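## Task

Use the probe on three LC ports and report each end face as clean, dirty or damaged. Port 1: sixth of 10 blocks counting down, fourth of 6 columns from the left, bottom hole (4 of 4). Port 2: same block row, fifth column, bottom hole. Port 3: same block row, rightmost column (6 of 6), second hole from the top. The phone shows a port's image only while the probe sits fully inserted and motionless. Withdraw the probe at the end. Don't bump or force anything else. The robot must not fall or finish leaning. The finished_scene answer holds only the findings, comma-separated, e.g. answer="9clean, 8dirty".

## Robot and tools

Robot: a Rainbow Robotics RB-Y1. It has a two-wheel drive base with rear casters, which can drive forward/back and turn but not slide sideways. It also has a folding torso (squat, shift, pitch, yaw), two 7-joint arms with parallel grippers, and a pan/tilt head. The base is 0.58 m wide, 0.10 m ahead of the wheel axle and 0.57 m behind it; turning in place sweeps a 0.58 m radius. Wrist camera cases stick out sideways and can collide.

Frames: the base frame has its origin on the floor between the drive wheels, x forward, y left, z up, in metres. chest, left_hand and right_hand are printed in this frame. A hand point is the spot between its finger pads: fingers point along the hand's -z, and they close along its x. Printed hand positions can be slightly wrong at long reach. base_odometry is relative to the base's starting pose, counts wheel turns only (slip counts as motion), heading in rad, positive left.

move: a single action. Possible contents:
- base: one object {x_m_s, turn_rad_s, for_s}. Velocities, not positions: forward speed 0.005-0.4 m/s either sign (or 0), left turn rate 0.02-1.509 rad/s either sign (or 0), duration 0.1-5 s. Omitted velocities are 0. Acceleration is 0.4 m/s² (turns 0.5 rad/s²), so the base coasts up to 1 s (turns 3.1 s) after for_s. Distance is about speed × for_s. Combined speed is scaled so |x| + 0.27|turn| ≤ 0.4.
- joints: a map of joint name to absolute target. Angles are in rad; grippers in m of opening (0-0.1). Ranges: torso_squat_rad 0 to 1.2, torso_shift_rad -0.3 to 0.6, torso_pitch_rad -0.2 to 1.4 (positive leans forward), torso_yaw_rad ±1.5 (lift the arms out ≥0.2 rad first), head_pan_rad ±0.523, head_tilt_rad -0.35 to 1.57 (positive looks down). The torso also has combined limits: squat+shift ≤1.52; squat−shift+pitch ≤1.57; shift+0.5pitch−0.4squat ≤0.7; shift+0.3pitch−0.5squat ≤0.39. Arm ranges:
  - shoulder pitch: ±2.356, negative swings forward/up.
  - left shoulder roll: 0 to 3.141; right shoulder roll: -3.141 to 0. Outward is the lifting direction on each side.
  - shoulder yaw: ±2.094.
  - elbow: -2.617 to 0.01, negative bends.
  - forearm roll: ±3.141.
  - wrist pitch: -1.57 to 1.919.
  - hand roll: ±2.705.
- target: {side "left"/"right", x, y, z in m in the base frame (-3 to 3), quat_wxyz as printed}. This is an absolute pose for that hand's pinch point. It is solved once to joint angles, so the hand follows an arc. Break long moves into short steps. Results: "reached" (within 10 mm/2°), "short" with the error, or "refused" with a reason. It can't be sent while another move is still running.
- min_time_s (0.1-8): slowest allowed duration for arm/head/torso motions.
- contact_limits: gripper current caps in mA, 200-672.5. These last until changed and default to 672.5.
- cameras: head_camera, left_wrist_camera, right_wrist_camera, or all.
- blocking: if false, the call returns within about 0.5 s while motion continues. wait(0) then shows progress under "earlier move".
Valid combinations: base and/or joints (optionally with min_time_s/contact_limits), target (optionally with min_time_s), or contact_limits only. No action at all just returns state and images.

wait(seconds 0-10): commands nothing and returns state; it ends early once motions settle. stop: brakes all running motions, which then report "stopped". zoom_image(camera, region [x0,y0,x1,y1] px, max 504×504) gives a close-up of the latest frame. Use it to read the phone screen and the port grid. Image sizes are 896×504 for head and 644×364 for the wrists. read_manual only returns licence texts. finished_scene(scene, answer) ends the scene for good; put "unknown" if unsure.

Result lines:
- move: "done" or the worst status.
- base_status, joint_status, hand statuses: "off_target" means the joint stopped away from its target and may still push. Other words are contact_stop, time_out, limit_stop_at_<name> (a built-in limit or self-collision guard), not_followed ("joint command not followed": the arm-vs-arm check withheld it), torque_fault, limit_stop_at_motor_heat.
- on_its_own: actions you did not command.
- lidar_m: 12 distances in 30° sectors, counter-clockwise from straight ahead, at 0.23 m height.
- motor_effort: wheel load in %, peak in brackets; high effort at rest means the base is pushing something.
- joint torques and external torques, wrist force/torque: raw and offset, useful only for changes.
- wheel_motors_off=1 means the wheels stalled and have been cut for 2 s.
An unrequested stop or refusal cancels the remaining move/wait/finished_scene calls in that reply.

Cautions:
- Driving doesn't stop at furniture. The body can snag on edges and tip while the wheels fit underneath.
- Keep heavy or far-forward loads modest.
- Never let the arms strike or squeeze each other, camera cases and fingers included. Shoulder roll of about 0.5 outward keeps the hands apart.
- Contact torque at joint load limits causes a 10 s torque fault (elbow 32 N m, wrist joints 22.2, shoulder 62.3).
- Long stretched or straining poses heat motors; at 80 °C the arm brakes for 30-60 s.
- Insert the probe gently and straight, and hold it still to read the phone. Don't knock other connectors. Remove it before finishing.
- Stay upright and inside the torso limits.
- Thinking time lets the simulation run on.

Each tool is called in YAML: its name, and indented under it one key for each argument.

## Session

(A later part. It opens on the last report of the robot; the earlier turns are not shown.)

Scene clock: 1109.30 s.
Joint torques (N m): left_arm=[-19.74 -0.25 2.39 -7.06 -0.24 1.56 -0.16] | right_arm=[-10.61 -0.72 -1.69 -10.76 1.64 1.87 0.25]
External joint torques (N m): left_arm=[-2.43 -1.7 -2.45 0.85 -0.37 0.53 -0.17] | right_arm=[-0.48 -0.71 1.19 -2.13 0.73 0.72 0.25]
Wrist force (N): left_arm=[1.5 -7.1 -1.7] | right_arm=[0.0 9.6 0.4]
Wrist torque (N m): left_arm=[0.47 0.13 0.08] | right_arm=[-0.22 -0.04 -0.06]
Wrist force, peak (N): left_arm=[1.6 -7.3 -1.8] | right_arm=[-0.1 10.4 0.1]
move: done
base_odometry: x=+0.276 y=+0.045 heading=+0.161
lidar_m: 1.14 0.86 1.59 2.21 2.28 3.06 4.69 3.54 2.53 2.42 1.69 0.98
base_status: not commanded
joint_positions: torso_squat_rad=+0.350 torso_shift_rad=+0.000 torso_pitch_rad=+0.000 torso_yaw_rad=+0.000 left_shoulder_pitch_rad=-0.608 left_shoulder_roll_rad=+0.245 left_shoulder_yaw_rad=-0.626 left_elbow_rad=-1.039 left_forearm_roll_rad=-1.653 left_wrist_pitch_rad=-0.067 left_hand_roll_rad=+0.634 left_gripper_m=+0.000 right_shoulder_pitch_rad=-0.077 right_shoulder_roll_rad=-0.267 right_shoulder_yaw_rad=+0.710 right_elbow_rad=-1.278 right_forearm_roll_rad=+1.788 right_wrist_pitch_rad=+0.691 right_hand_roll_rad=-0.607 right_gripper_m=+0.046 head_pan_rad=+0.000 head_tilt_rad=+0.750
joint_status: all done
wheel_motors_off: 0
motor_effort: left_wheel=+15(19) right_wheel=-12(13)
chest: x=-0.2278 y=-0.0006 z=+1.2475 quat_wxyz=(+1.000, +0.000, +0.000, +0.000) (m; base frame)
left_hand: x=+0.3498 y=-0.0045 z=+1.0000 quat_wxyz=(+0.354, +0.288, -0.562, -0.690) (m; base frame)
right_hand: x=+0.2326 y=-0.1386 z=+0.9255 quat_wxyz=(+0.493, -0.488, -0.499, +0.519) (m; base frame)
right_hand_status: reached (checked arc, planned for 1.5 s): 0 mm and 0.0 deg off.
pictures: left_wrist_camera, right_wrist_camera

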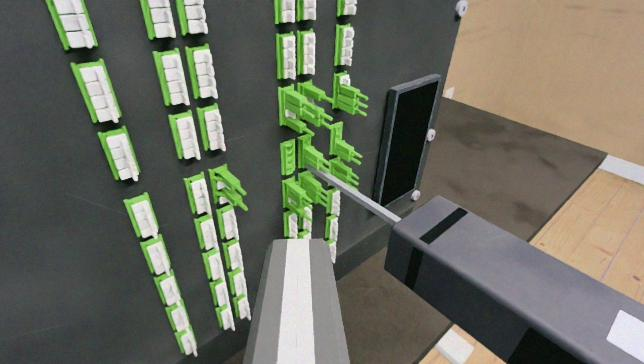

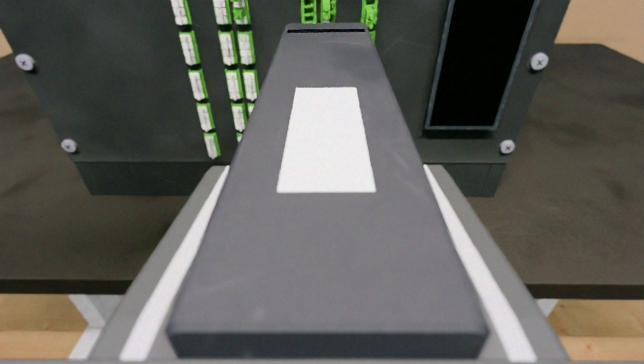

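move:
  target: {"side":"right","x":0.220,"y":-0.1386,"z":0.9257,"quat_wxyz":[0.49311,-0.48814,-0.49944,0.51880]}
  min_time_s: 1.8
  cameras: []

move:
  target: {"side":"right","x":0.206,"y":-0.1387,"z":0.9257,"quat_wxyz":[0.49311,-0.48814,-0.49944,0.51880]}
  min_time_s: 1.8
  cameras: []

move:
  target: {"side":"right","x":0.190,"y":-0.1388,"z":0.9257,"quat_wxyz":[0.49311,-0.48814,-0.49944,0.51880]}
  min_time_s: 1.8
  cameras: []

move:
  target: {"side":"right","x":0.194,"y":-0.1226,"z":0.9258,"quat_wxyz":[0.49311,-0.48814,-0.49944,0.51880]}
  min_time_s: 2.5

zoom_image:
  camera: "right_wrist_camera"
  region: [312, 0, 342, 30]

zoom_image:
  camera: "left_wrist_camera"
  region: [270, 130, 340, 200]

Scene clock: 1124.60 s.
Joint torques (N m): left_arm=[-19.78 -0.31 2.27 -7.08 -0.21 1.48 -0.27] | right_arm=[-9.84 -0.58 -1.83 -10.9 1.71 1.95 0.22]
External joint torques (N m): left_arm=[-2.47 -1.76 -2.57 0.84 -0.35 0.45 -0.28] | right_arm=[-0.42 -0.63 0.94 -2.21 0.78 0.82 0.23]
Wrist force (N): left_arm=[1.6 -7.1 -1.8] | right_arm=[-0.2 9.8 0.3]
Wrist torque (N m): left_arm=[0.49 0.12 0.07] | right_arm=[-0.24 -0.05 -0.05]
Wrist force, peak (N): left_arm=[1.4 -7.4 -1.8] | right_arm=[-0.1 10.3 0.2]
move: done
base_odometry: x=+0.276 y=+0.045 heading=+0.161
lidar_m: 1.14 0.86 1.59 2.21 2.27 3.06 4.69 3.52 2.52 2.41 1.68 0.99
base_status: not commanded
joint_positions: torso_squat_rad=+0.350 torso_shift_rad=+0.000 torso_pitch_rad=+0.000 torso_yaw_rad=+0.000 left_shoulder_pitch_rad=-0.608 left_shoulder_roll_rad=+0.245 left_shoulder_yaw_rad=-0.626 left_elbow_rad=-1.039 left_forearm_roll_rad=-1.653 left_wrist_pitch_rad=-0.067 left_hand_roll_rad=+0.634 left_gripper_m=+0.000 right_shoulder_pitch_rad=-0.040 right_shoulder_roll_rad=-0.277 right_shoulder_yaw_rad=+0.719 right_elbow_rad=-1.320 right_forearm_roll_rad=+1.792 right_wrist_pitch_rad=+0.700 right_hand_roll_rad=-0.594 right_gripper_m=+0.046 head_pan_rad=+0.000 head_tilt_rad=+0.750
joint_status: all done
wheel_motors_off: 0
motor_effort: left_wheel=+19(19) right_wheel=-12(13)
chest: x=-0.2278 y=-0.0006 z=+1.2475 quat_wxyz=(+1.000, +0.000, +0.000, +0.000) (m; base frame)
left_hand: x=+0.3498 y=-0.0045 z=+1.0000 quat_wxyz=(+0.354, +0.288, -0.562, -0.690) (m; base frame)
right_hand: x=+0.2206 y=-0.1385 z=+0.9254 quat_wxyz=(+0.493, -0.488, -0.499, +0.519) (m; base frame)
right_hand_status: reached (checked arc, planned for 1.8 s): 1 mm and 0.0 deg off.
pictures: none
No camera images: "cameras" was empty.

Scene clock: 1126.73 s.
Joint torques (N m): left_arm=[-20.08 -0.11 2.7 -7.02 -0.29 1.5 -0.22] | right_arm=[-9.19 -0.59 -1.42 -10.95 1.7 1.83 0.23]
External joint torques (N m): left_arm=[-2.77 -1.57 -2.15 0.9 -0.43 0.48 -0.24] | right_arm=[-0.59 -0.67 1.22 -2.21 0.75 0.72 0.24]
Wrist force (N): left_arm=[1.5 -7.1 -1.7] | right_arm=[-0.2 9.3 0.4]
Wrist torque (N m): left_arm=[0.48 0.13 0.07] | right_arm=[-0.19 -0.04 -0.08]
Wrist force, peak (N): left_arm=[1.5 -7.3 -1.8] | right_arm=[-0.2 9.7 0.4]
move: done
base_odometry: x=+0.276 y=+0.045 heading=+0.161
lidar_m: 1.14 0.86 1.59 2.21 2.28 3.06 4.69 3.53 2.53 2.41 1.68 0.98
base_status: not commanded
joint_positions: torso_squat_rad=+0.350 torso_shift_rad=+0.000 torso_pitch_rad=+0.000 torso_yaw_rad=+0.000 left_shoulder_pitch_rad=-0.608 left_shoulder_roll_rad=+0.245 left_shoulder_yaw_rad=-0.626 left_elbow_rad=-1.039 left_forearm_roll_rad=-1.653 left_wrist_pitch_rad=-0.067 left_hand_roll_rad=+0.634 left_gripper_m=+0.000 right_shoulder_pitch_rad=+0.002 right_shoulder_roll_rad=-0.289 right_shoulder_yaw_rad=+0.730 right_elbow_rad=-1.365 right_forearm_roll_rad=+1.799 right_wrist_pitch_rad=+0.710 right_hand_roll_rad=-0.581 right_gripper_m=+0.046 head_pan_rad=+0.000 head_tilt_rad=+0.750
joint_status: all done
wheel_motors_off: 0
motor_effort: left_wheel=+17(19) right_wheel=-12(13)
chest: x=-0.2278 y=-0.0006 z=+1.2475 quat_wxyz=(+1.000, +0.000, +0.000, +0.000) (m; base frame)
left_hand: x=+0.3498 y=-0.0045 z=+1.0000 quat_wxyz=(+0.354, +0.288, -0.562, -0.690) (m; base frame)
right_hand: x=+0.2068 y=-0.1385 z=+0.9253 quat_wxyz=(+0.493, -0.488, -0.500, +0.518) (m; base frame)
right_hand_status: reached (checked arc, planned for 1.8 s): 1 mm and 0.0 deg off.
pictures: none
No camera images: "cameras" was empty.

Scene clock: 1128.87 s.
Joint torques (N m): left_arm=[-19.62 -0.25 2.82 -6.98 -0.19 1.53 -0.21] | right_arm=[-7.98 -0.59 -1.31 -10.86 1.78 1.75 0.32]
External joint torques (N m): left_arm=[-2.31 -1.7 -2.03 0.94 -0.33 0.5 -0.22] | right_arm=[-0.29 -0.68 1.16 -2.08 0.8 0.66 0.32]
Wrist force (N): left_arm=[1.4 -7.2 -1.8] | right_arm=[-0.1 9.3 0.2]
Wrist torque (N m): left_arm=[0.48 0.12 0.07] | right_arm=[-0.20 -0.02 -0.08]
Wrist force, peak (N): left_arm=[1.5 -7.2 -2.0] | right_arm=[-0.2 9.8 0.5]
move: done
base_odometry: x=+0.276 y=+0.045 heading=+0.161
lidar_m: 1.14 0.86 1.59 2.21 2.29 3.06 4.69 3.52 2.52 2.41 1.69 0.98
base_status: not commanded
joint_positions: torso_squat_rad=+0.350 torso_shift_rad=+0.000 torso_pitch_rad=+0.000 torso_yaw_rad=+0.000 left_shoulder_pitch_rad=-0.608 left_shoulder_roll_rad=+0.245 left_shoulder_yaw_rad=-0.626 left_elbow_rad=-1.039 left_forearm_roll_rad=-1.653 left_wrist_pitch_rad=-0.067 left_hand_roll_rad=+0.634 left_gripper_m=+0.000 right_shoulder_pitch_rad=+0.048 right_shoulder_roll_rad=-0.303 right_shoulder_yaw_rad=+0.744 right_elbow_rad=-1.412 right_forearm_roll_rad=+1.809 right_wrist_pitch_rad=+0.724 right_hand_roll_rad=-0.570 right_gripper_m=+0.046 head_pan_rad=+0.000 head_tilt_rad=+0.750
joint_status: all done
wheel_motors_off: 0
motor_effort: left_wheel=+17(19) right_wheel=-12(13)
chest: x=-0.2278 y=-0.0006 z=+1.2475 quat_wxyz=(+1.000, +0.000, +0.000, +0.000) (m; base frame)
left_hand: x=+0.3498 y=-0.0045 z=+1.0000 quat_wxyz=(+0.354, +0.288, -0.562, -0.690) (m; base frame)
right_hand: x=+0.1909 y=-0.1386 z=+0.9253 quat_wxyz=(+0.493, -0.488, -0.499, +0.518) (m; base frame)
right_hand_status: reached (checked arc, planned for 1.8 s): 1 mm and 0.1 deg off.
pictures: none
No camera images: "cameras" was empty.

Scene clock: 1131.70 s.
Joint torques (N m): left_arm=[-19.63 -0.27 2.69 -7.22 -0.18 1.45 -0.15] | right_arm=[-10.39 3.13 -0.68 -8.87 1.35 1.69 0.36]
External joint torques (N m): left_arm=[-2.32 -1.72 -2.16 0.69 -0.32 0.42 -0.16] | right_arm=[-2.51 2.18 1.49 0.01 0.34 0.65 0.37]
Wrist force (N): left_arm=[1.4 -7.3 -1.9] | right_arm=[0.0 9.5 0.5]
Wrist torque (N m): left_arm=[0.50 0.12 0.07] | right_arm=[-0.23 -0.02 -0.08]
Wrist force, peak (N): left_arm=[1.4 -7.4 -1.9] | right_arm=[-0.1 9.9 0.3]
move: done
base_odometry: x=+0.276 y=+0.045 heading=+0.161
lidar_m: 1.14 0.86 1.58 2.21 2.28 3.06 4.69 3.53 2.52 2.42 1.68 0.98
base_status: not commanded
joint_positions: torso_squat_rad=+0.350 torso_shift_rad=+0.000 torso_pitch_rad=+0.000 torso_yaw_rad=+0.000 left_shoulder_pitch_rad=-0.608 left_shoulder_roll_rad=+0.245 left_shoulder_yaw_rad=-0.626 left_elbow_rad=-1.039 left_forearm_roll_rad=-1.653 left_wrist_pitch_rad=-0.067 left_hand_roll_rad=+0.634 left_gripper_m=+0.000 right_shoulder_pitch_rad=+0.035 right_shoulder_roll_rad=-0.262 right_shoulder_yaw_rad=+0.750 right_elbow_rad=-1.391 right_forearm_roll_rad=+1.808 right_wrist_pitch_rad=+0.729 right_hand_roll_rad=-0.542 right_gripper_m=+0.046 head_pan_rad=+0.000 head_tilt_rad=+0.750
joint_status: all done
wheel_motors_off: 0
motor_effort: left_wheel=+14(19) right_wheel=-12(13)
chest: x=-0.2278 y=-0.0006 z=+1.2475 quat_wxyz=(+1.000, +0.000, +0.000, +0.000) (m; base frame)
left_hand: x=+0.3498 y=-0.0045 z=+1.0000 quat_wxyz=(+0.354, +0.288, -0.562, -0.690) (m; base frame)
right_hand: x=+0.1935 y=-0.1229 z=+0.9260 quat_wxyz=(+0.493, -0.488, -0.500, +0.519) (m; base frame)
right_hand_status: reached (checked arc, planned for 2.5 s): 1 mm and 0.1 deg off.
pictures: head_camera, left_wrist_camera, right_wrist_camera

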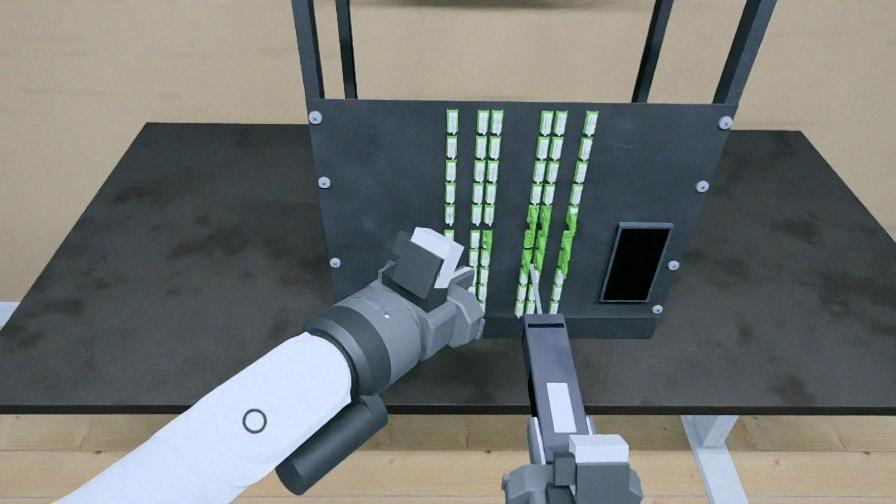

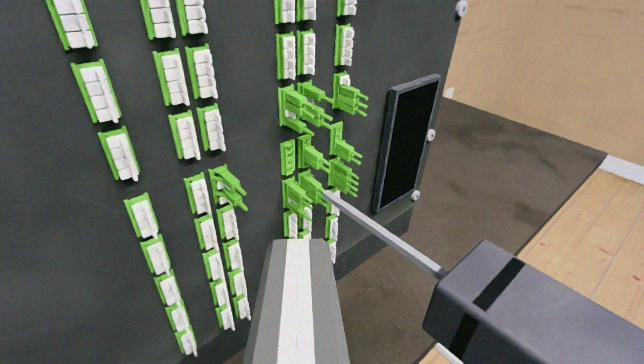

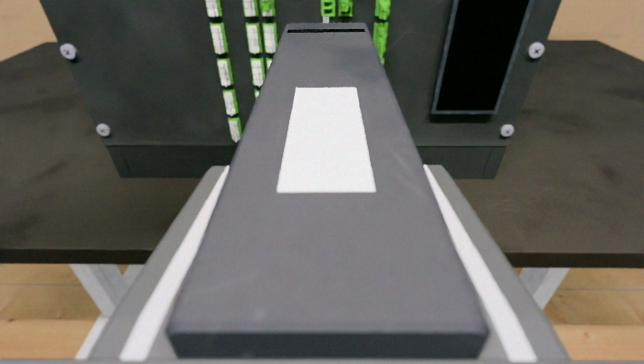

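Scaled by 16.800 from the camera's 644x364 image, which has a finer 828x468 frame.

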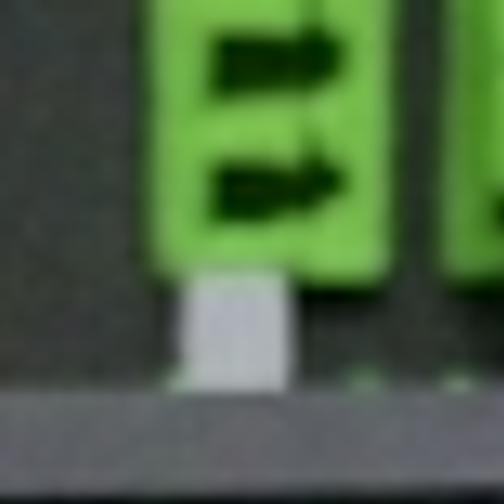

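Scaled by 7.200 from the camera's 644x364 image, which has a finer 828x468 frame.

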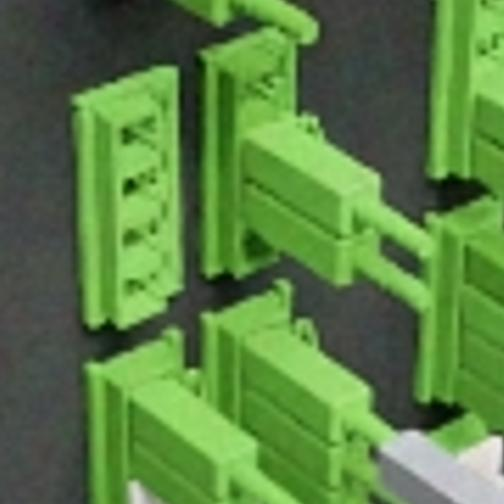

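move:
  target: {"side":"right","x":0.198,"y":-0.1222,"z":0.9254,"quat_wxyz":[0.49311,-0.48814,-0.49944,0.51880]}
  min_time_s: 1.5
  cameras: []

move:
  target: {"side":"right","x":0.210,"y":-0.1222,"z":0.9256,"quat_wxyz":[0.49311,-0.48814,-0.49944,0.51880]}
  min_time_s: 2
  cameras: ["left_wrist_camera","right_wrist_camera"]

zoom_image:
  camera: "right_wrist_camera"
  region: [312, 0, 342, 30]

zoom_image:
  camera: "left_wrist_camera"
  region: [270, 130, 340, 200]

Scene clock: 1147.73 s.
Joint torques (N m): left_arm=[-19.95 0.04 2.37 -7.11 -0.18 1.71 -0.24] | right_arm=[-10.91 3.17 -2.96 -8.96 1.36 1.19 -0.36]
External joint torques (N m): left_arm=[-2.64 -1.41 -2.48 0.81 -0.32 0.68 -0.25] | right_arm=[-2.77 2.17 -0.77 -0.1 0.35 0.13 -0.35]
Wrist force (N): left_arm=[1.6 -7.1 -1.7] | right_arm=[-0.1 9.7 0.4]
Wrist torque (N m): left_arm=[0.49 0.13 0.08] | right_arm=[-0.22 -0.03 -0.08]
Wrist force, peak (N): left_arm=[1.4 -7.4 -1.7] | right_arm=[0.2 9.9 0.3]
move: done
base_odometry: x=+0.276 y=+0.045 heading=+0.161
lidar_m: 1.14 0.86 1.58 2.21 2.28 3.05 4.69 3.53 2.53 2.41 1.68 0.98
base_status: not commanded
joint_positions: torso_squat_rad=+0.350 torso_shift_rad=+0.000 torso_pitch_rad=+0.000 torso_yaw_rad=+0.000 left_shoulder_pitch_rad=-0.608 left_shoulder_roll_rad=+0.245 left_shoulder_yaw_rad=-0.626 left_elbow_rad=-1.039 left_forearm_roll_rad=-1.653 left_wrist_pitch_rad=-0.067 left_hand_roll_rad=+0.634 left_gripper_m=+0.000 right_shoulder_pitch_rad=+0.021 right_shoulder_roll_rad=-0.256 right_shoulder_yaw_rad=+0.747 right_elbow_rad=-1.373 right_forearm_roll_rad=+1.807 right_wrist_pitch_rad=+0.728 right_hand_roll_rad=-0.547 right_gripper_m=+0.046 head_pan_rad=+0.000 head_tilt_rad=+0.750
joint_status: all done
wheel_motors_off: 0
motor_effort: left_wheel=+16(19) right_wheel=-12(13)
chest: x=-0.2278 y=-0.0006 z=+1.2475 quat_wxyz=(+1.000, +0.000, +0.000, +0.000) (m; base frame)
left_hand: x=+0.3498 y=-0.0045 z=+1.0000 quat_wxyz=(+0.354, +0.288, -0.562, -0.690) (m; base frame)
right_hand: x=+0.1976 y=-0.1223 z=+0.9252 quat_wxyz=(+0.493, -0.488, -0.499, +0.519) (m; base frame)
right_hand_status: reached (checked arc, planned for 1.5 s): 0 mm and 0.1 deg off.
pictures: none
No camera images: "cameras" was empty.

Scene clock: 1150.07 s.
Joint torques (N m): left_arm=[-19.79 -0.22 3.02 -7.08 -0.3 1.45 -0.36] | right_arm=[-11.5 3.07 -3.32 -8.96 1.4 1.25 -0.39]
External joint torques (N m): left_arm=[-2.48 -1.68 -1.83 0.83 -0.43 0.43 -0.37] | right_arm=[-2.69 2.1 -1 -0.12 0.42 0.18 -0.38]
Wrist force (N): left_arm=[1.5 -7.2 -1.8] | right_arm=[-0.1 9.5 0.3]
Wrist torque (N m): left_arm=[0.50 0.13 0.07] | right_arm=[-0.21 -0.03 -0.06]
Wrist force, peak (N): left_arm=[1.5 -7.4 -1.6] | right_arm=[-0.1 9.8 0.6]
move: done
base_odometry: x=+0.276 y=+0.045 heading=+0.161
lidar_m: 1.14 0.86 1.59 2.20 2.27 3.05 4.69 3.53 2.52 2.42 1.68 0.99
base_status: not commanded
joint_positions: torso_squat_rad=+0.350 torso_shift_rad=+0.000 torso_pitch_rad=+0.000 torso_yaw_rad=+0.000 left_shoulder_pitch_rad=-0.608 left_shoulder_roll_rad=+0.245 left_shoulder_yaw_rad=-0.626 left_elbow_rad=-1.039 left_forearm_roll_rad=-1.653 left_wrist_pitch_rad=-0.067 left_hand_roll_rad=+0.634 left_gripper_m=+0.000 right_shoulder_pitch_rad=-0.012 right_shoulder_roll_rad=-0.246 right_shoulder_yaw_rad=+0.735 right_elbow_rad=-1.341 right_forearm_roll_rad=+1.798 right_wrist_pitch_rad=+0.716 right_hand_roll_rad=-0.553 right_gripper_m=+0.046 head_pan_rad=+0.000 head_tilt_rad=+0.750
joint_status: all done
wheel_motors_off: 0
motor_effort: left_wheel=+15(18) right_wheel=-13(13)
chest: x=-0.2278 y=-0.0006 z=+1.2475 quat_wxyz=(+1.000, +0.000, +0.000, +0.000) (m; base frame)
left_hand: x=+0.3498 y=-0.0045 z=+1.0000 quat_wxyz=(+0.354, +0.288, -0.562, -0.690) (m; base frame)
right_hand: x=+0.2092 y=-0.1224 z=+0.9258 quat_wxyz=(+0.493, -0.488, -0.499, +0.519) (m; base frame)
right_hand_status: reached (checked arc, planned for 2.0 s): 1 mm and 0.1 deg off.
pictures: left_wrist_camera, right_wrist_camera

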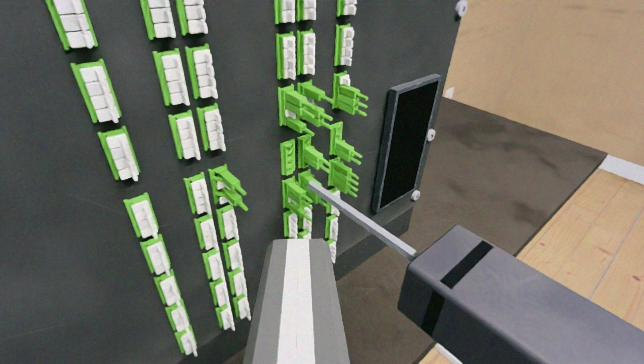

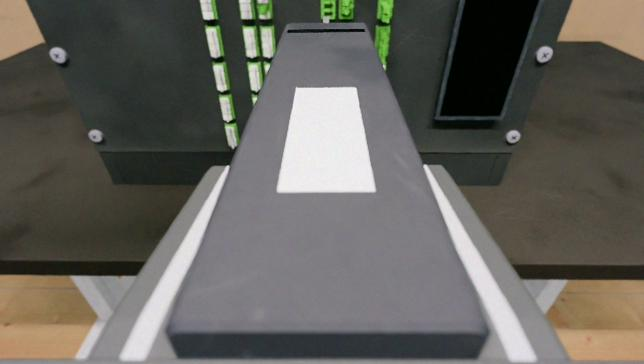

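Scaled by 16.800 from the camera's 644x364 image, which has a finer 828x468 frame.

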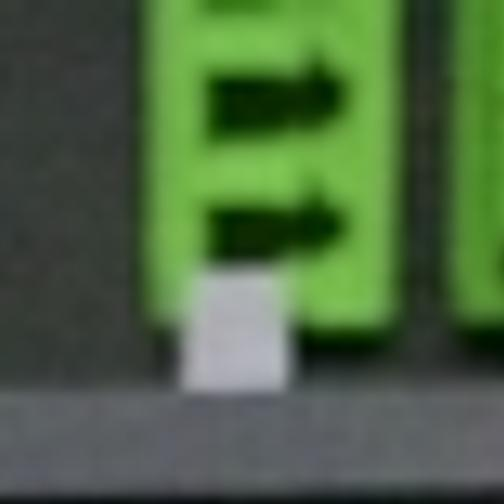

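Scaled by 7.200 from the camera's 644x364 image, which has a finer 828x468 frame.

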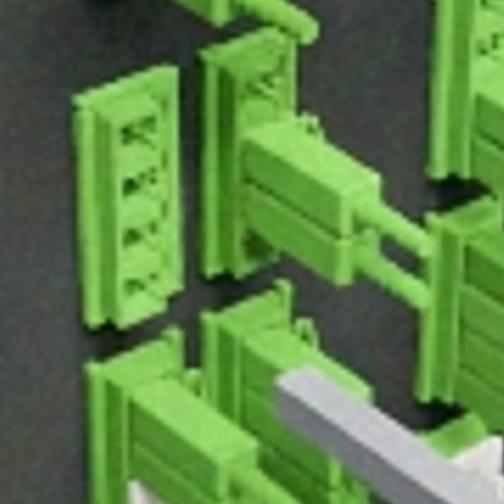

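move:
  target: {"side":"right","x":0.222,"y":-0.1221,"z":0.9256,"quat_wxyz":[0.49311,-0.48814,-0.49944,0.51880]}
  min_time_s: 2
  cameras: ["left_wrist_camera","right_wrist_camera"]

zoom_image:
  camera: "right_wrist_camera"
  region: [312, 0, 342, 30]

zoom_image:
  camera: "left_wrist_camera"
  region: [278, 152, 318, 192]

Scene clock: 1159.97 s.
Joint torques (N m): left_arm=[-19.97 -0.28 2.75 -7 -0.19 1.45 -0.23] | right_arm=[-12.34 3.16 -3.16 -8.97 1.36 1.24 -0.45]
External joint torques (N m): left_arm=[-2.66 -1.74 -2.09 0.91 -0.33 0.43 -0.24] | right_arm=[-2.84 2.21 -0.72 -0.17 0.4 0.16 -0.44]
Wrist force (N): left_arm=[1.4 -7.0 -1.9] | right_arm=[0.1 9.5 0.3]
Wrist torque (N m): left_arm=[0.47 0.12 0.06] | right_arm=[-0.23 -0.02 -0.06]
Wrist force, peak (N): left_arm=[1.5 -7.3 -1.6] | right_arm=[0.1 9.8 0.6]
move: done
base_odometry: x=+0.276 y=+0.045 heading=+0.161
lidar_m: 1.14 0.86 1.58 2.21 2.28 3.06 4.69 3.53 2.53 2.41 1.68 0.98
base_status: not commanded
joint_positions: torso_squat_rad=+0.350 torso_shift_rad=+0.000 torso_pitch_rad=+0.000 torso_yaw_rad=+0.000 left_shoulder_pitch_rad=-0.608 left_shoulder_roll_rad=+0.245 left_shoulder_yaw_rad=-0.626 left_elbow_rad=-1.039 left_forearm_roll_rad=-1.653 left_wrist_pitch_rad=-0.067 left_hand_roll_rad=+0.634 left_gripper_m=+0.000 right_shoulder_pitch_rad=-0.049 right_shoulder_roll_rad=-0.236 right_shoulder_yaw_rad=+0.725 right_elbow_rad=-1.302 right_forearm_roll_rad=+1.792 right_wrist_pitch_rad=+0.707 right_hand_roll_rad=-0.564 right_gripper_m=+0.046 head_pan_rad=+0.000 head_tilt_rad=+0.750
joint_status: all done
wheel_motors_off: 0
motor_effort: left_wheel=+16(20) right_wheel=-12(13)
chest: x=-0.2278 y=-0.0006 z=+1.2475 quat_wxyz=(+1.000, +0.000, +0.000, +0.000) (m; base frame)
left_hand: x=+0.3498 y=-0.0045 z=+1.0000 quat_wxyz=(+0.354, +0.288, -0.562, -0.690) (m; base frame)
right_hand: x=+0.2211 y=-0.1223 z=+0.9258 quat_wxyz=(+0.493, -0.488, -0.499, +0.519) (m; base frame)
right_hand_status: reached (checked arc, planned for 2.0 s): 1 mm and 0.1 deg off.
pictures: left_wrist_camera, right_wrist_camera

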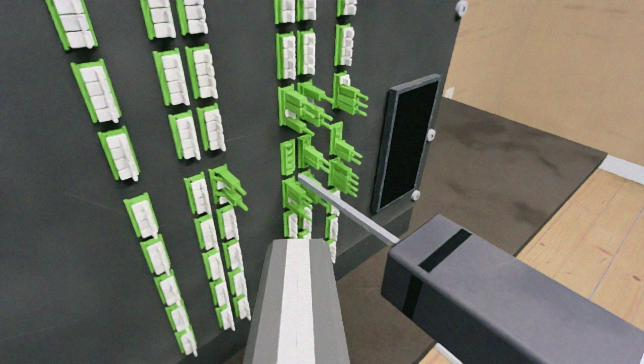

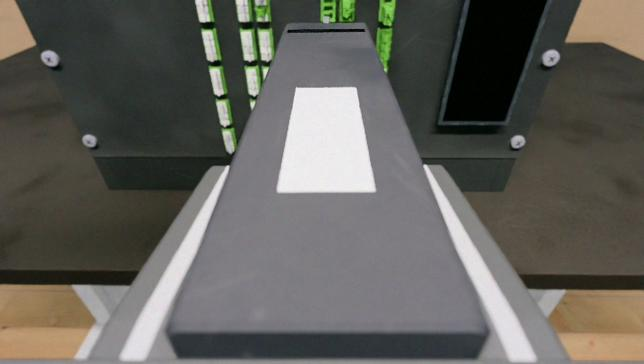

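Scaled by 16.800 from the camera's 644x364 image, which has a finer 828x468 frame.

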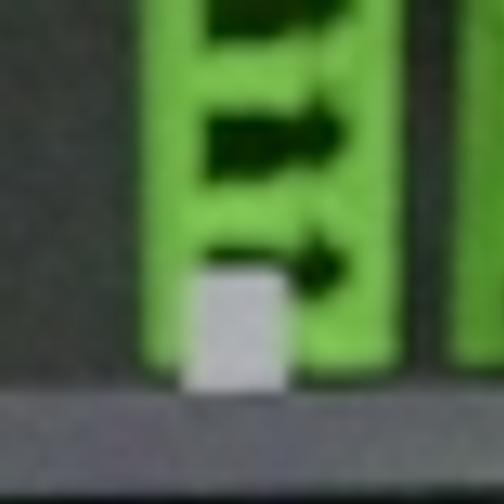

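Scaled by 12.600 from the camera's 644x364 image, which has a finer 828x468 frame.

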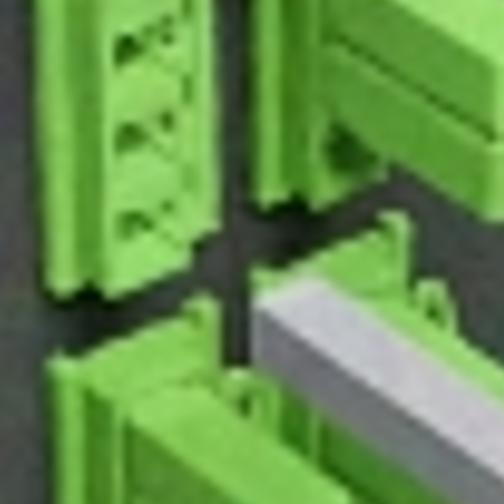

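move:
  target: {"side":"right","x":0.2205,"y":-0.1223,"z":0.9251,"quat_wxyz":[0.49311,-0.48814,-0.49944,0.51880]}
  min_time_s: 1.5
  cameras: []

move:
  target: {"side":"right","x":0.229,"y":-0.1220,"z":0.9256,"quat_wxyz":[0.49311,-0.48814,-0.49944,0.51880]}
  min_time_s: 2
  cameras: ["left_wrist_camera","right_wrist_camera"]

zoom_image:
  camera: "right_wrist_camera"
  region: [312, 0, 342, 30]

zoom_image:
  camera: "left_wrist_camera"
  region: [278, 156, 306, 184]

Scene clock: 1177.10 s.
Joint torques (N m): left_arm=[-19.95 -0.14 2.77 -7.07 -0.18 1.53 -0.27] | right_arm=[-10.42 1.34 -1.95 -9.05 1.35 1.2 0.02]
External joint torques (N m): left_arm=[-2.64 -1.59 -2.08 0.85 -0.32 0.51 -0.29] | right_arm=[-0.91 0.39 0.49 -0.25 0.39 0.12 0.03]
Wrist force (N): left_arm=[1.6 -7.3 -1.7] | right_arm=[0.0 10.0 0.4]
Wrist torque (N m): left_arm=[0.50 0.16 0.08] | right_arm=[-0.28 -0.01 -0.08]
Wrist force, peak (N): left_arm=[1.5 -7.3 -1.8] | right_arm=[0.0 10.0 0.4]
move: done
base_odometry: x=+0.276 y=+0.045 heading=+0.161
lidar_m: 1.15 0.85 1.58 2.21 2.28 3.05 4.69 3.53 2.52 2.41 1.69 0.98
base_status: not commanded
joint_positions: torso_squat_rad=+0.350 torso_shift_rad=+0.000 torso_pitch_rad=+0.000 torso_yaw_rad=+0.000 left_shoulder_pitch_rad=-0.608 left_shoulder_roll_rad=+0.245 left_shoulder_yaw_rad=-0.626 left_elbow_rad=-1.039 left_forearm_roll_rad=-1.653 left_wrist_pitch_rad=-0.067 left_hand_roll_rad=+0.634 left_gripper_m=+0.000 right_shoulder_pitch_rad=-0.048 right_shoulder_roll_rad=-0.236 right_shoulder_yaw_rad=+0.725 right_elbow_rad=-1.302 right_forearm_roll_rad=+1.792 right_wrist_pitch_rad=+0.707 right_hand_roll_rad=-0.564 right_gripper_m=+0.046 head_pan_rad=+0.000 head_tilt_rad=+0.750
joint_status: all done
wheel_motors_off: 0
motor_effort: left_wheel=+16(19) right_wheel=-13(13)
chest: x=-0.2278 y=-0.0006 z=+1.2475 quat_wxyz=(+1.000, +0.000, +0.000, +0.000) (m; base frame)
left_hand: x=+0.3498 y=-0.0045 z=+1.0000 quat_wxyz=(+0.354, +0.288, -0.562, -0.690) (m; base frame)
right_hand: x=+0.2211 y=-0.1223 z=+0.9258 quat_wxyz=(+0.493, -0.488, -0.499, +0.519) (m; base frame)
right_hand_status: reached (checked arc, planned for 1.5 s): 1 mm and 0.1 deg off.
pictures: none
No camera images: "cameras" was empty.

Scene clock: 1179.43 s.
Joint torques (N m): left_arm=[-19.97 -0.18 2.3 -7.04 -0.19 1.4 -0.27] | right_arm=[-12.69 2.95 -3.2 -8.92 1.26 1.3 -0.41]
External joint torques (N m): left_arm=[-2.66 -1.63 -2.54 0.88 -0.32 0.37 -0.28] | right_arm=[-2.73 2.03 -0.7 -0.17 0.31 0.2 -0.4]
Wrist force (N): left_arm=[1.5 -7.3 -1.6] | right_arm=[0.1 9.4 0.5]
Wrist torque (N m): left_arm=[0.50 0.13 0.06] | right_arm=[-0.22 -0.01 -0.07]
Wrist force, peak (N): left_arm=[1.6 -7.3 -1.8] | right_arm=[0.3 10.1 0.6]
move: done
base_odometry: x=+0.276 y=+0.045 heading=+0.161
lidar_m: 1.14 0.86 1.58 2.20 2.28 3.06 4.69 3.53 2.53 2.42 1.68 0.98
base_status: not commanded
joint_positions: torso_squat_rad=+0.350 torso_shift_rad=+0.000 torso_pitch_rad=+0.000 torso_yaw_rad=+0.000 left_shoulder_pitch_rad=-0.608 left_shoulder_roll_rad=+0.245 left_shoulder_yaw_rad=-0.626 left_elbow_rad=-1.039 left_forearm_roll_rad=-1.653 left_wrist_pitch_rad=-0.067 left_hand_roll_rad=+0.634 left_gripper_m=+0.000 right_shoulder_pitch_rad=-0.073 right_shoulder_roll_rad=-0.229 right_shoulder_yaw_rad=+0.720 right_elbow_rad=-1.273 right_forearm_roll_rad=+1.791 right_wrist_pitch_rad=+0.703 right_hand_roll_rad=-0.575 right_gripper_m=+0.046 head_pan_rad=+0.000 head_tilt_rad=+0.750
joint_status: all done
wheel_motors_off: 0
motor_effort: left_wheel=+18(20) right_wheel=-12(13)
chest: x=-0.2278 y=-0.0006 z=+1.2475 quat_wxyz=(+1.000, +0.000, +0.000, +0.000) (m; base frame)
left_hand: x=+0.3498 y=-0.0045 z=+1.0000 quat_wxyz=(+0.354, +0.288, -0.562, -0.690) (m; base frame)
right_hand: x=+0.2285 y=-0.1222 z=+0.9255 quat_wxyz=(+0.493, -0.488, -0.499, +0.519) (m; base frame)
right_hand_status: reached (checked arc, planned for 2.0 s): 1 mm and 0.1 deg off.
pictures: left_wrist_camera, right_wrist_camera

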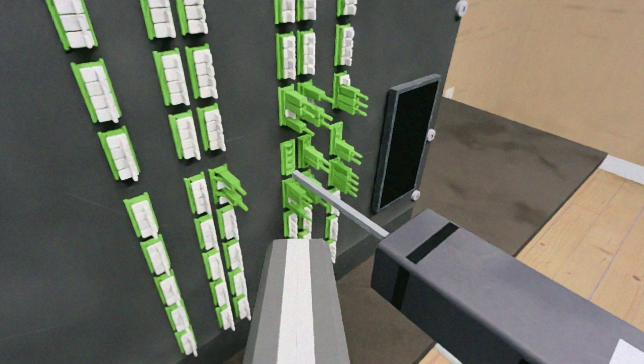

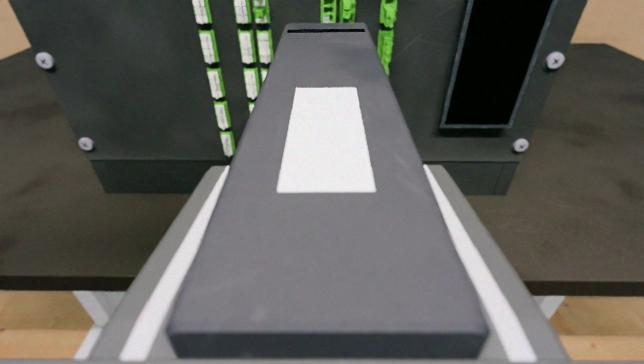

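Scaled by 16.800 from the camera's 644x364 image, which has a finer 828x468 frame.

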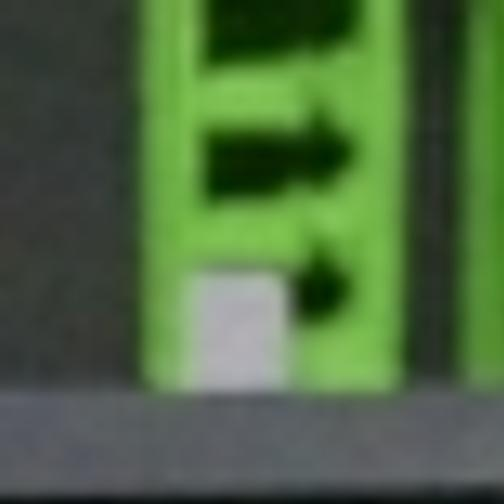

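Scaled by 18.000 from the camera's 644x364 image, which has a finer 828x468 frame.

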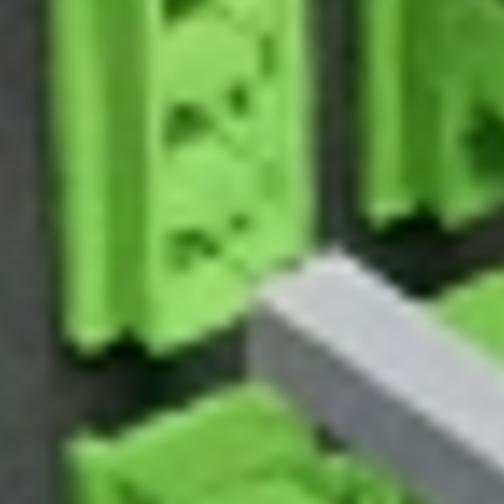

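move:
  target: {"side":"right","x":0.2325,"y":-0.1220,"z":0.9256,"quat_wxyz":[0.49311,-0.48814,-0.49944,0.51880]}
  min_time_s: 1.5
  cameras: ["left_wrist_camera","right_wrist_camera"]

zoom_image:
  camera: "right_wrist_camera"
  region: [312, 0, 342, 30]

zoom_image:
  camera: "right_wrist_camera"
  region: [318, 8, 336, 24]

zoom_image:
  camera: "left_wrist_camera"
  region: [278, 156, 306, 184]

Scene clock: 1191.27 s.
Joint torques (N m): left_arm=[-19.66 -0.11 2.73 -7.18 -0.19 1.64 -0.28] | right_arm=[-13.06 2.98 -3.33 -8.75 1.36 1.27 -0.36]
External joint torques (N m): left_arm=[-2.35 -1.56 -2.11 0.73 -0.33 0.61 -0.3] | right_arm=[-2.88 2.08 -0.79 -0.02 0.42 0.16 -0.35]
Wrist force (N): left_arm=[1.4 -7.2 -1.8] | right_arm=[0.2 9.2 0.5]
Wrist torque (N m): left_arm=[0.50 0.11 0.08] | right_arm=[-0.17 -0.01 -0.08]
Wrist force, peak (N): left_arm=[1.4 -7.4 -1.7] | right_arm=[0.3 9.8 0.6]
move: done
base_odometry: x=+0.276 y=+0.045 heading=+0.161
lidar_m: 1.15 0.86 1.59 2.21 2.27 3.06 4.69 3.52 2.52 2.42 1.69 0.98
base_status: not commanded
joint_positions: torso_squat_rad=+0.350 torso_shift_rad=+0.000 torso_pitch_rad=+0.000 torso_yaw_rad=+0.000 left_shoulder_pitch_rad=-0.608 left_shoulder_roll_rad=+0.245 left_shoulder_yaw_rad=-0.626 left_elbow_rad=-1.039 left_forearm_roll_rad=-1.653 left_wrist_pitch_rad=-0.067 left_hand_roll_rad=+0.634 left_gripper_m=+0.000 right_shoulder_pitch_rad=-0.086 right_shoulder_roll_rad=-0.226 right_shoulder_yaw_rad=+0.718 right_elbow_rad=-1.258 right_forearm_roll_rad=+1.791 right_wrist_pitch_rad=+0.702 right_hand_roll_rad=-0.582 right_gripper_m=+0.046 head_pan_rad=+0.000 head_tilt_rad=+0.750
joint_status: all done
wheel_motors_off: 0
motor_effort: left_wheel=+15(19) right_wheel=-12(13)
chest: x=-0.2278 y=-0.0006 z=+1.2475 quat_wxyz=(+1.000, +0.000, +0.000, +0.000) (m; base frame)
left_hand: x=+0.3498 y=-0.0045 z=+1.0000 quat_wxyz=(+0.354, +0.288, -0.562, -0.690) (m; base frame)
right_hand: x=+0.2322 y=-0.1221 z=+0.9254 quat_wxyz=(+0.493, -0.488, -0.499, +0.519) (m; base frame)
right_hand_status: reached (checked arc, planned for 1.5 s): 0 mm and 0.1 deg off.
pictures: left_wrist_camera, right_wrist_camera

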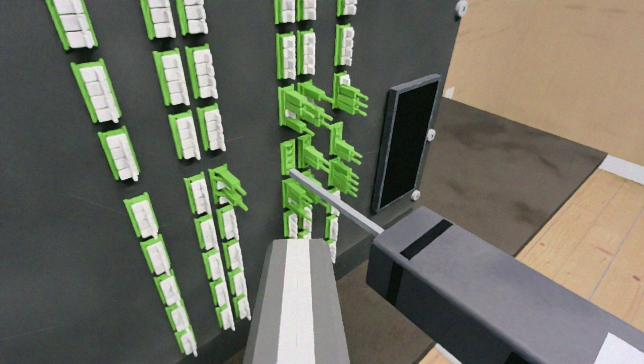

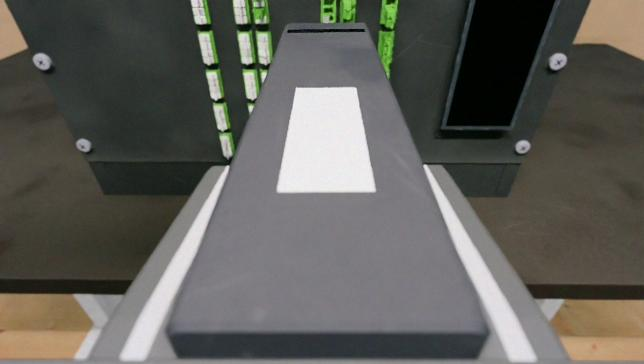

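Scaled by 16.800 from the camera's 644x364 image, which has a finer 828x468 frame.

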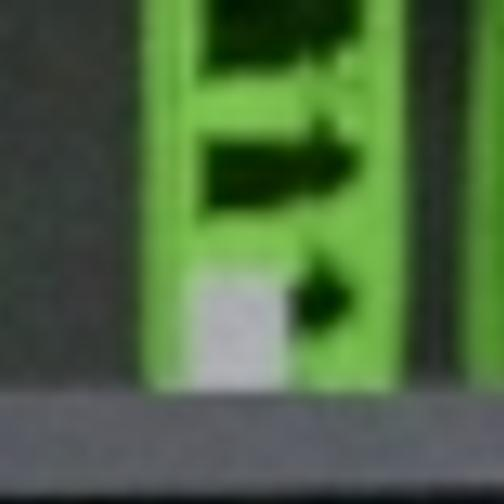

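Scaled by 28.000 from the camera's 644x364 image, which has a finer 828x468 frame.

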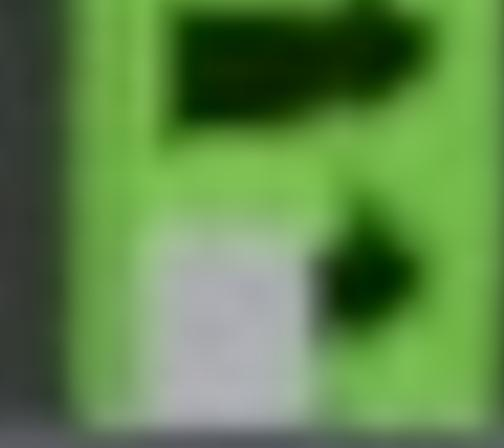

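Scaled by 18.000 from the camera's 644x364 image, which has a finer 828x468 frame.

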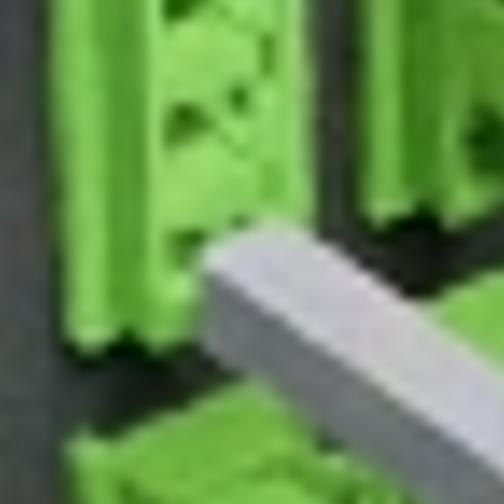

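move:
  target: {"side":"right","x":0.2350,"y":-0.1221,"z":0.9256,"quat_wxyz":[0.49311,-0.48814,-0.49944,0.51880]}
  min_time_s: 1.5
  cameras: ["right_wrist_camera"]

zoom_image:
  camera: "right_wrist_camera"
  region: [312, 0, 342, 30]

move:
  target: {"side":"right","x":0.2362,"y":-0.1221,"z":0.9256,"quat_wxyz":[0.49311,-0.48814,-0.49944,0.51880]}
  min_time_s: 1.5
  cameras: ["right_wrist_camera", "left_wrist_camera"]

zoom_image:
  camera: "right_wrist_camera"
  region: [312, 0, 342, 30]

zoom_image:
  camera: "left_wrist_camera"
  region: [278, 156, 306, 184]

Scene clock: 1207.57 s.
Joint torques (N m): left_arm=[-19.72 -0.22 2.54 -7.16 -0.1 1.54 -0.27] | right_arm=[-13.69 3.17 -3.3 -9.01 1.5 1.22 -0.43]
External joint torques (N m): left_arm=[-2.41 -1.67 -2.31 0.76 -0.24 0.51 -0.28] | right_arm=[-3.35 2.3 -0.73 -0.31 0.56 0.1 -0.42]
Wrist force (N): left_arm=[1.4 -7.1 -1.7] | right_arm=[-0.4 9.9 1.0]
Wrist torque (N m): left_arm=[0.48 0.12 0.09] | right_arm=[-0.16 0.04 -0.09]
Wrist force, peak (N): left_arm=[1.6 -7.4 -1.8] | right_arm=[-0.4 10.1 1.0]
move: done
base_odometry: x=+0.276 y=+0.045 heading=+0.161
lidar_m: 1.14 0.86 1.58 2.21 2.28 3.05 4.69 3.53 2.52 2.41 1.69 0.99
base_status: not commanded
joint_positions: torso_squat_rad=+0.350 torso_shift_rad=+0.000 torso_pitch_rad=+0.000 torso_yaw_rad=+0.000 left_shoulder_pitch_rad=-0.608 left_shoulder_roll_rad=+0.245 left_shoulder_yaw_rad=-0.626 left_elbow_rad=-1.039 left_forearm_roll_rad=-1.653 left_wrist_pitch_rad=-0.067 left_hand_roll_rad=+0.634 left_gripper_m=+0.000 right_shoulder_pitch_rad=-0.094 right_shoulder_roll_rad=-0.224 right_shoulder_yaw_rad=+0.716 right_elbow_rad=-1.248 right_forearm_roll_rad=+1.790 right_wrist_pitch_rad=+0.701 right_hand_roll_rad=-0.586 right_gripper_m=+0.046 head_pan_rad=+0.000 head_tilt_rad=+0.750
joint_status: all done
wheel_motors_off: 0
motor_effort: left_wheel=+15(19) right_wheel=-13(13)
chest: x=-0.2278 y=-0.0006 z=+1.2475 quat_wxyz=(+1.000, +0.000, +0.000, +0.000) (m; base frame)
left_hand: x=+0.3498 y=-0.0045 z=+1.0000 quat_wxyz=(+0.354, +0.288, -0.562, -0.690) (m; base frame)
right_hand: x=+0.2347 y=-0.1223 z=+0.9252 quat_wxyz=(+0.493, -0.488, -0.499, +0.519) (m; base frame)
right_hand_status: reached (checked arc, planned for 1.5 s): 1 mm and 0.1 deg off.
pictures: right_wrist_camera

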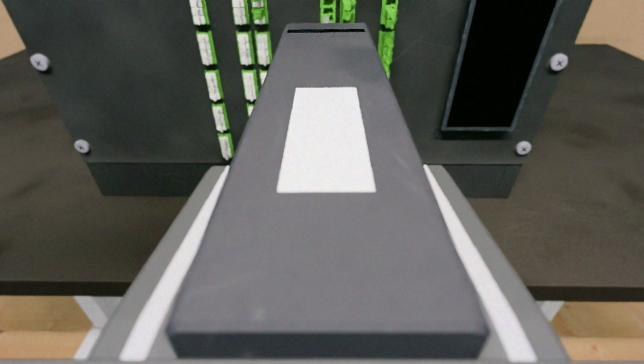

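Scaled by 16.800 from the camera's 644x364 image, which has a finer 828x468 frame.

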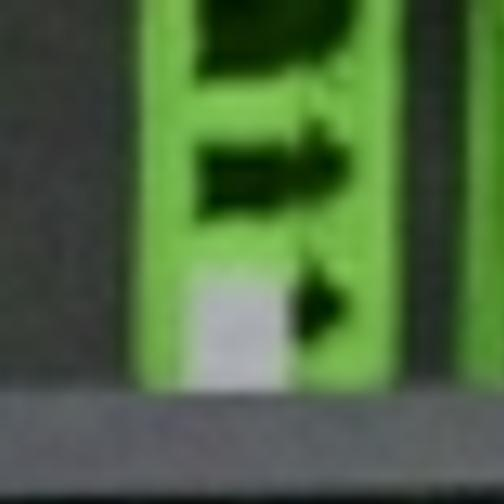

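Scene clock: 1209.40 s.
Joint torques (N m): left_arm=[-20.06 -0.46 2.74 -7.2 -0.34 1.62 -0.14] | right_arm=[-13.65 3.13 -2.92 -8.93 1.4 1.29 -0.39]
External joint torques (N m): left_arm=[-2.75 -1.91 -2.11 0.72 -0.47 0.6 -0.16] | right_arm=[-3.24 2.26 -0.34 -0.23 0.46 0.17 -0.39]
Wrist force (N): left_arm=[1.5 -7.1 -1.9] | right_arm=[-0.4 9.4 0.9]
Wrist torque (N m): left_arm=[0.48 0.13 0.07] | right_arm=[-0.15 0.07 -0.09]
Wrist force, peak (N): left_arm=[1.4 -7.3 -1.9] | right_arm=[-0.4 10.3 1.1]
move: done
base_odometry: x=+0.276 y=+0.045 heading=+0.161
lidar_m: 1.14 0.87 1.59 2.21 2.28 3.06 4.69 3.52 2.52 2.42 1.69 0.98
base_status: not commanded
joint_positions: torso_squat_rad=+0.350 torso_shift_rad=+0.000 torso_pitch_rad=+0.000 torso_yaw_rad=+0.000 left_shoulder_pitch_rad=-0.608 left_shoulder_roll_rad=+0.245 left_shoulder_yaw_rad=-0.626 left_elbow_rad=-1.039 left_forearm_roll_rad=-1.653 left_wrist_pitch_rad=-0.067 left_hand_roll_rad=+0.634 left_gripper_m=+0.000 right_shoulder_pitch_rad=-0.098 right_shoulder_roll_rad=-0.223 right_shoulder_yaw_rad=+0.715 right_elbow_rad=-1.243 right_forearm_roll_rad=+1.790 right_wrist_pitch_rad=+0.701 right_hand_roll_rad=-0.588 right_gripper_m=+0.046 head_pan_rad=+0.000 head_tilt_rad=+0.750
joint_status: all done
wheel_motors_off: 0
motor_effort: left_wheel=+15(19) right_wheel=-13(13)
chest: x=-0.2278 y=-0.0006 z=+1.2475 quat_wxyz=(+1.000, +0.000, +0.000, +0.000) (m; base frame)
left_hand: x=+0.3498 y=-0.0045 z=+1.0000 quat_wxyz=(+0.354, +0.288, -0.562, -0.690) (m; base frame)
right_hand: x=+0.2359 y=-0.1223 z=+0.9252 quat_wxyz=(+0.493, -0.488, -0.499, +0.519) (m; base frame)
right_hand_status: reached (checked arc, planned for 1.5 s): 1 mm and 0.1 deg off.
pictures: left_wrist_camera, right_wrist_camera

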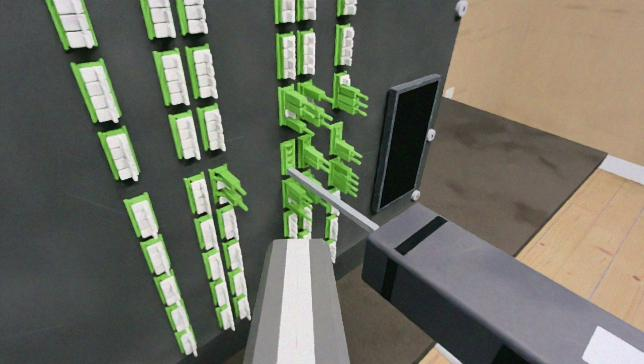

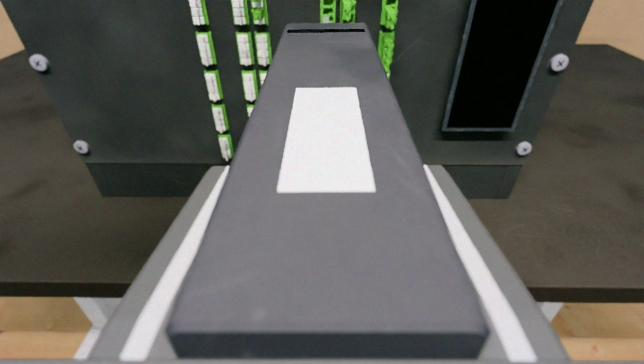

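Scaled by 16.800 from the camera's 644x364 image, which has a finer 828x468 frame.

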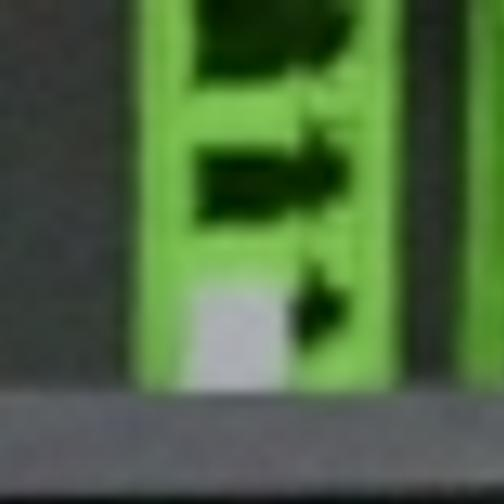

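Scaled by 18.000 from the camera's 644x364 image, which has a finer 828x468 frame.

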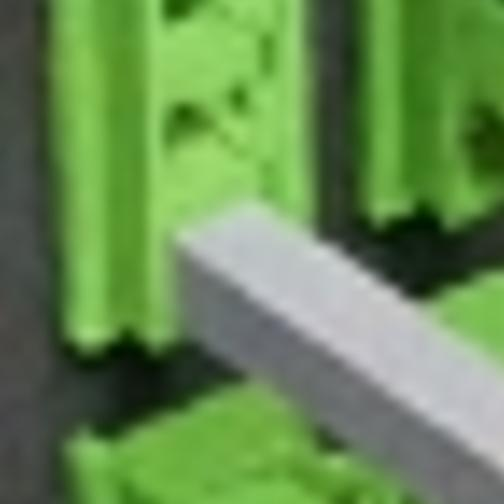

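move:
  target: {"side":"right","x":0.2378,"y":-0.1223,"z":0.9256,"quat_wxyz":[0.49311,-0.48814,-0.49944,0.51880]}
  min_time_s: 1.5
  cameras: ["right_wrist_camera"]

zoom_image:
  camera: "right_wrist_camera"
  region: [312, 0, 342, 30]

Scene clock: 1218.47 s.
Joint torques (N m): left_arm=[-20.22 0.29 2.65 -6.91 -0.14 1.43 -0.3] | right_arm=[-13.64 3.13 -3.5 -8.86 1.23 1.39 -0.45]
External joint torques (N m): left_arm=[-2.91 -1.17 -2.19 1 -0.28 0.4 -0.31] | right_arm=[-3.13 2.28 -0.91 -0.17 0.3 0.26 -0.44]
Wrist force (N): left_arm=[1.5 -7.1 -1.7] | right_arm=[0.0 10.0 0.5]
Wrist torque (N m): left_arm=[0.47 0.13 0.07] | right_arm=[-0.18 -0.02 -0.07]
Wrist force, peak (N): left_arm=[1.5 -7.4 -1.9] | right_arm=[-0.5 10.2 0.7]
move: done
base_odometry: x=+0.276 y=+0.045 heading=+0.161
lidar_m: 1.14 0.86 1.59 2.20 2.28 3.06 4.69 3.53 2.52 2.42 1.68 0.99
base_status: not commanded
joint_positions: torso_squat_rad=+0.350 torso_shift_rad=+0.000 torso_pitch_rad=+0.000 torso_yaw_rad=+0.000 left_shoulder_pitch_rad=-0.608 left_shoulder_roll_rad=+0.245 left_shoulder_yaw_rad=-0.626 left_elbow_rad=-1.039 left_forearm_roll_rad=-1.653 left_wrist_pitch_rad=-0.067 left_hand_roll_rad=+0.634 left_gripper_m=+0.000 right_shoulder_pitch_rad=-0.103 right_shoulder_roll_rad=-0.223 right_shoulder_yaw_rad=+0.714 right_elbow_rad=-1.237 right_forearm_roll_rad=+1.789 right_wrist_pitch_rad=+0.700 right_hand_roll_rad=-0.591 right_gripper_m=+0.046 head_pan_rad=+0.000 head_tilt_rad=+0.750
joint_status: all done
wheel_motors_off: 0
motor_effort: left_wheel=+15(19) right_wheel=-12(13)
chest: x=-0.2278 y=-0.0006 z=+1.2475 quat_wxyz=(+1.000, +0.000, +0.000, +0.000) (m; base frame)
left_hand: x=+0.3498 y=-0.0045 z=+1.0000 quat_wxyz=(+0.354, +0.288, -0.562, -0.690) (m; base frame)
right_hand: x=+0.2375 y=-0.1225 z=+0.9252 quat_wxyz=(+0.493, -0.488, -0.499, +0.519) (m; base frame)
right_hand_status: reached (checked arc, planned for 1.5 s): 0 mm and 0.1 deg off.
pictures: right_wrist_camera

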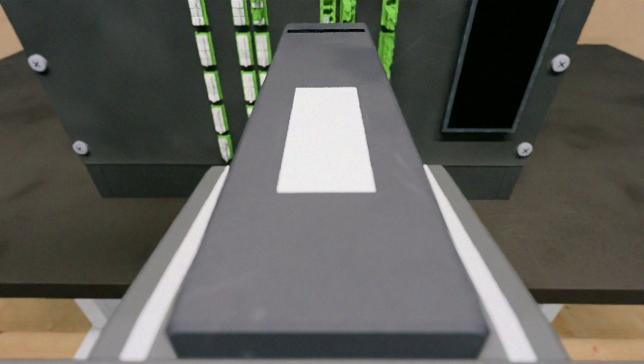

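Scaled by 16.800 from the camera's 644x364 image, which has a finer 828x468 frame.

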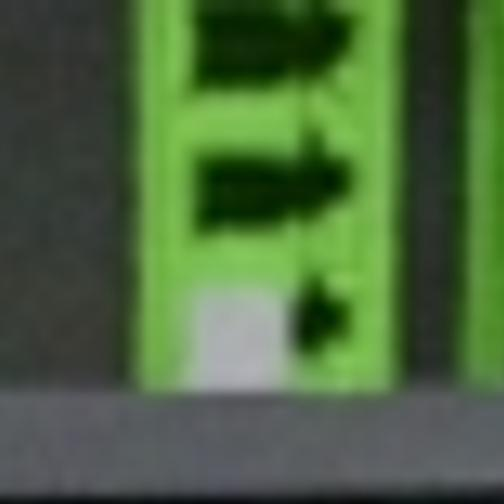

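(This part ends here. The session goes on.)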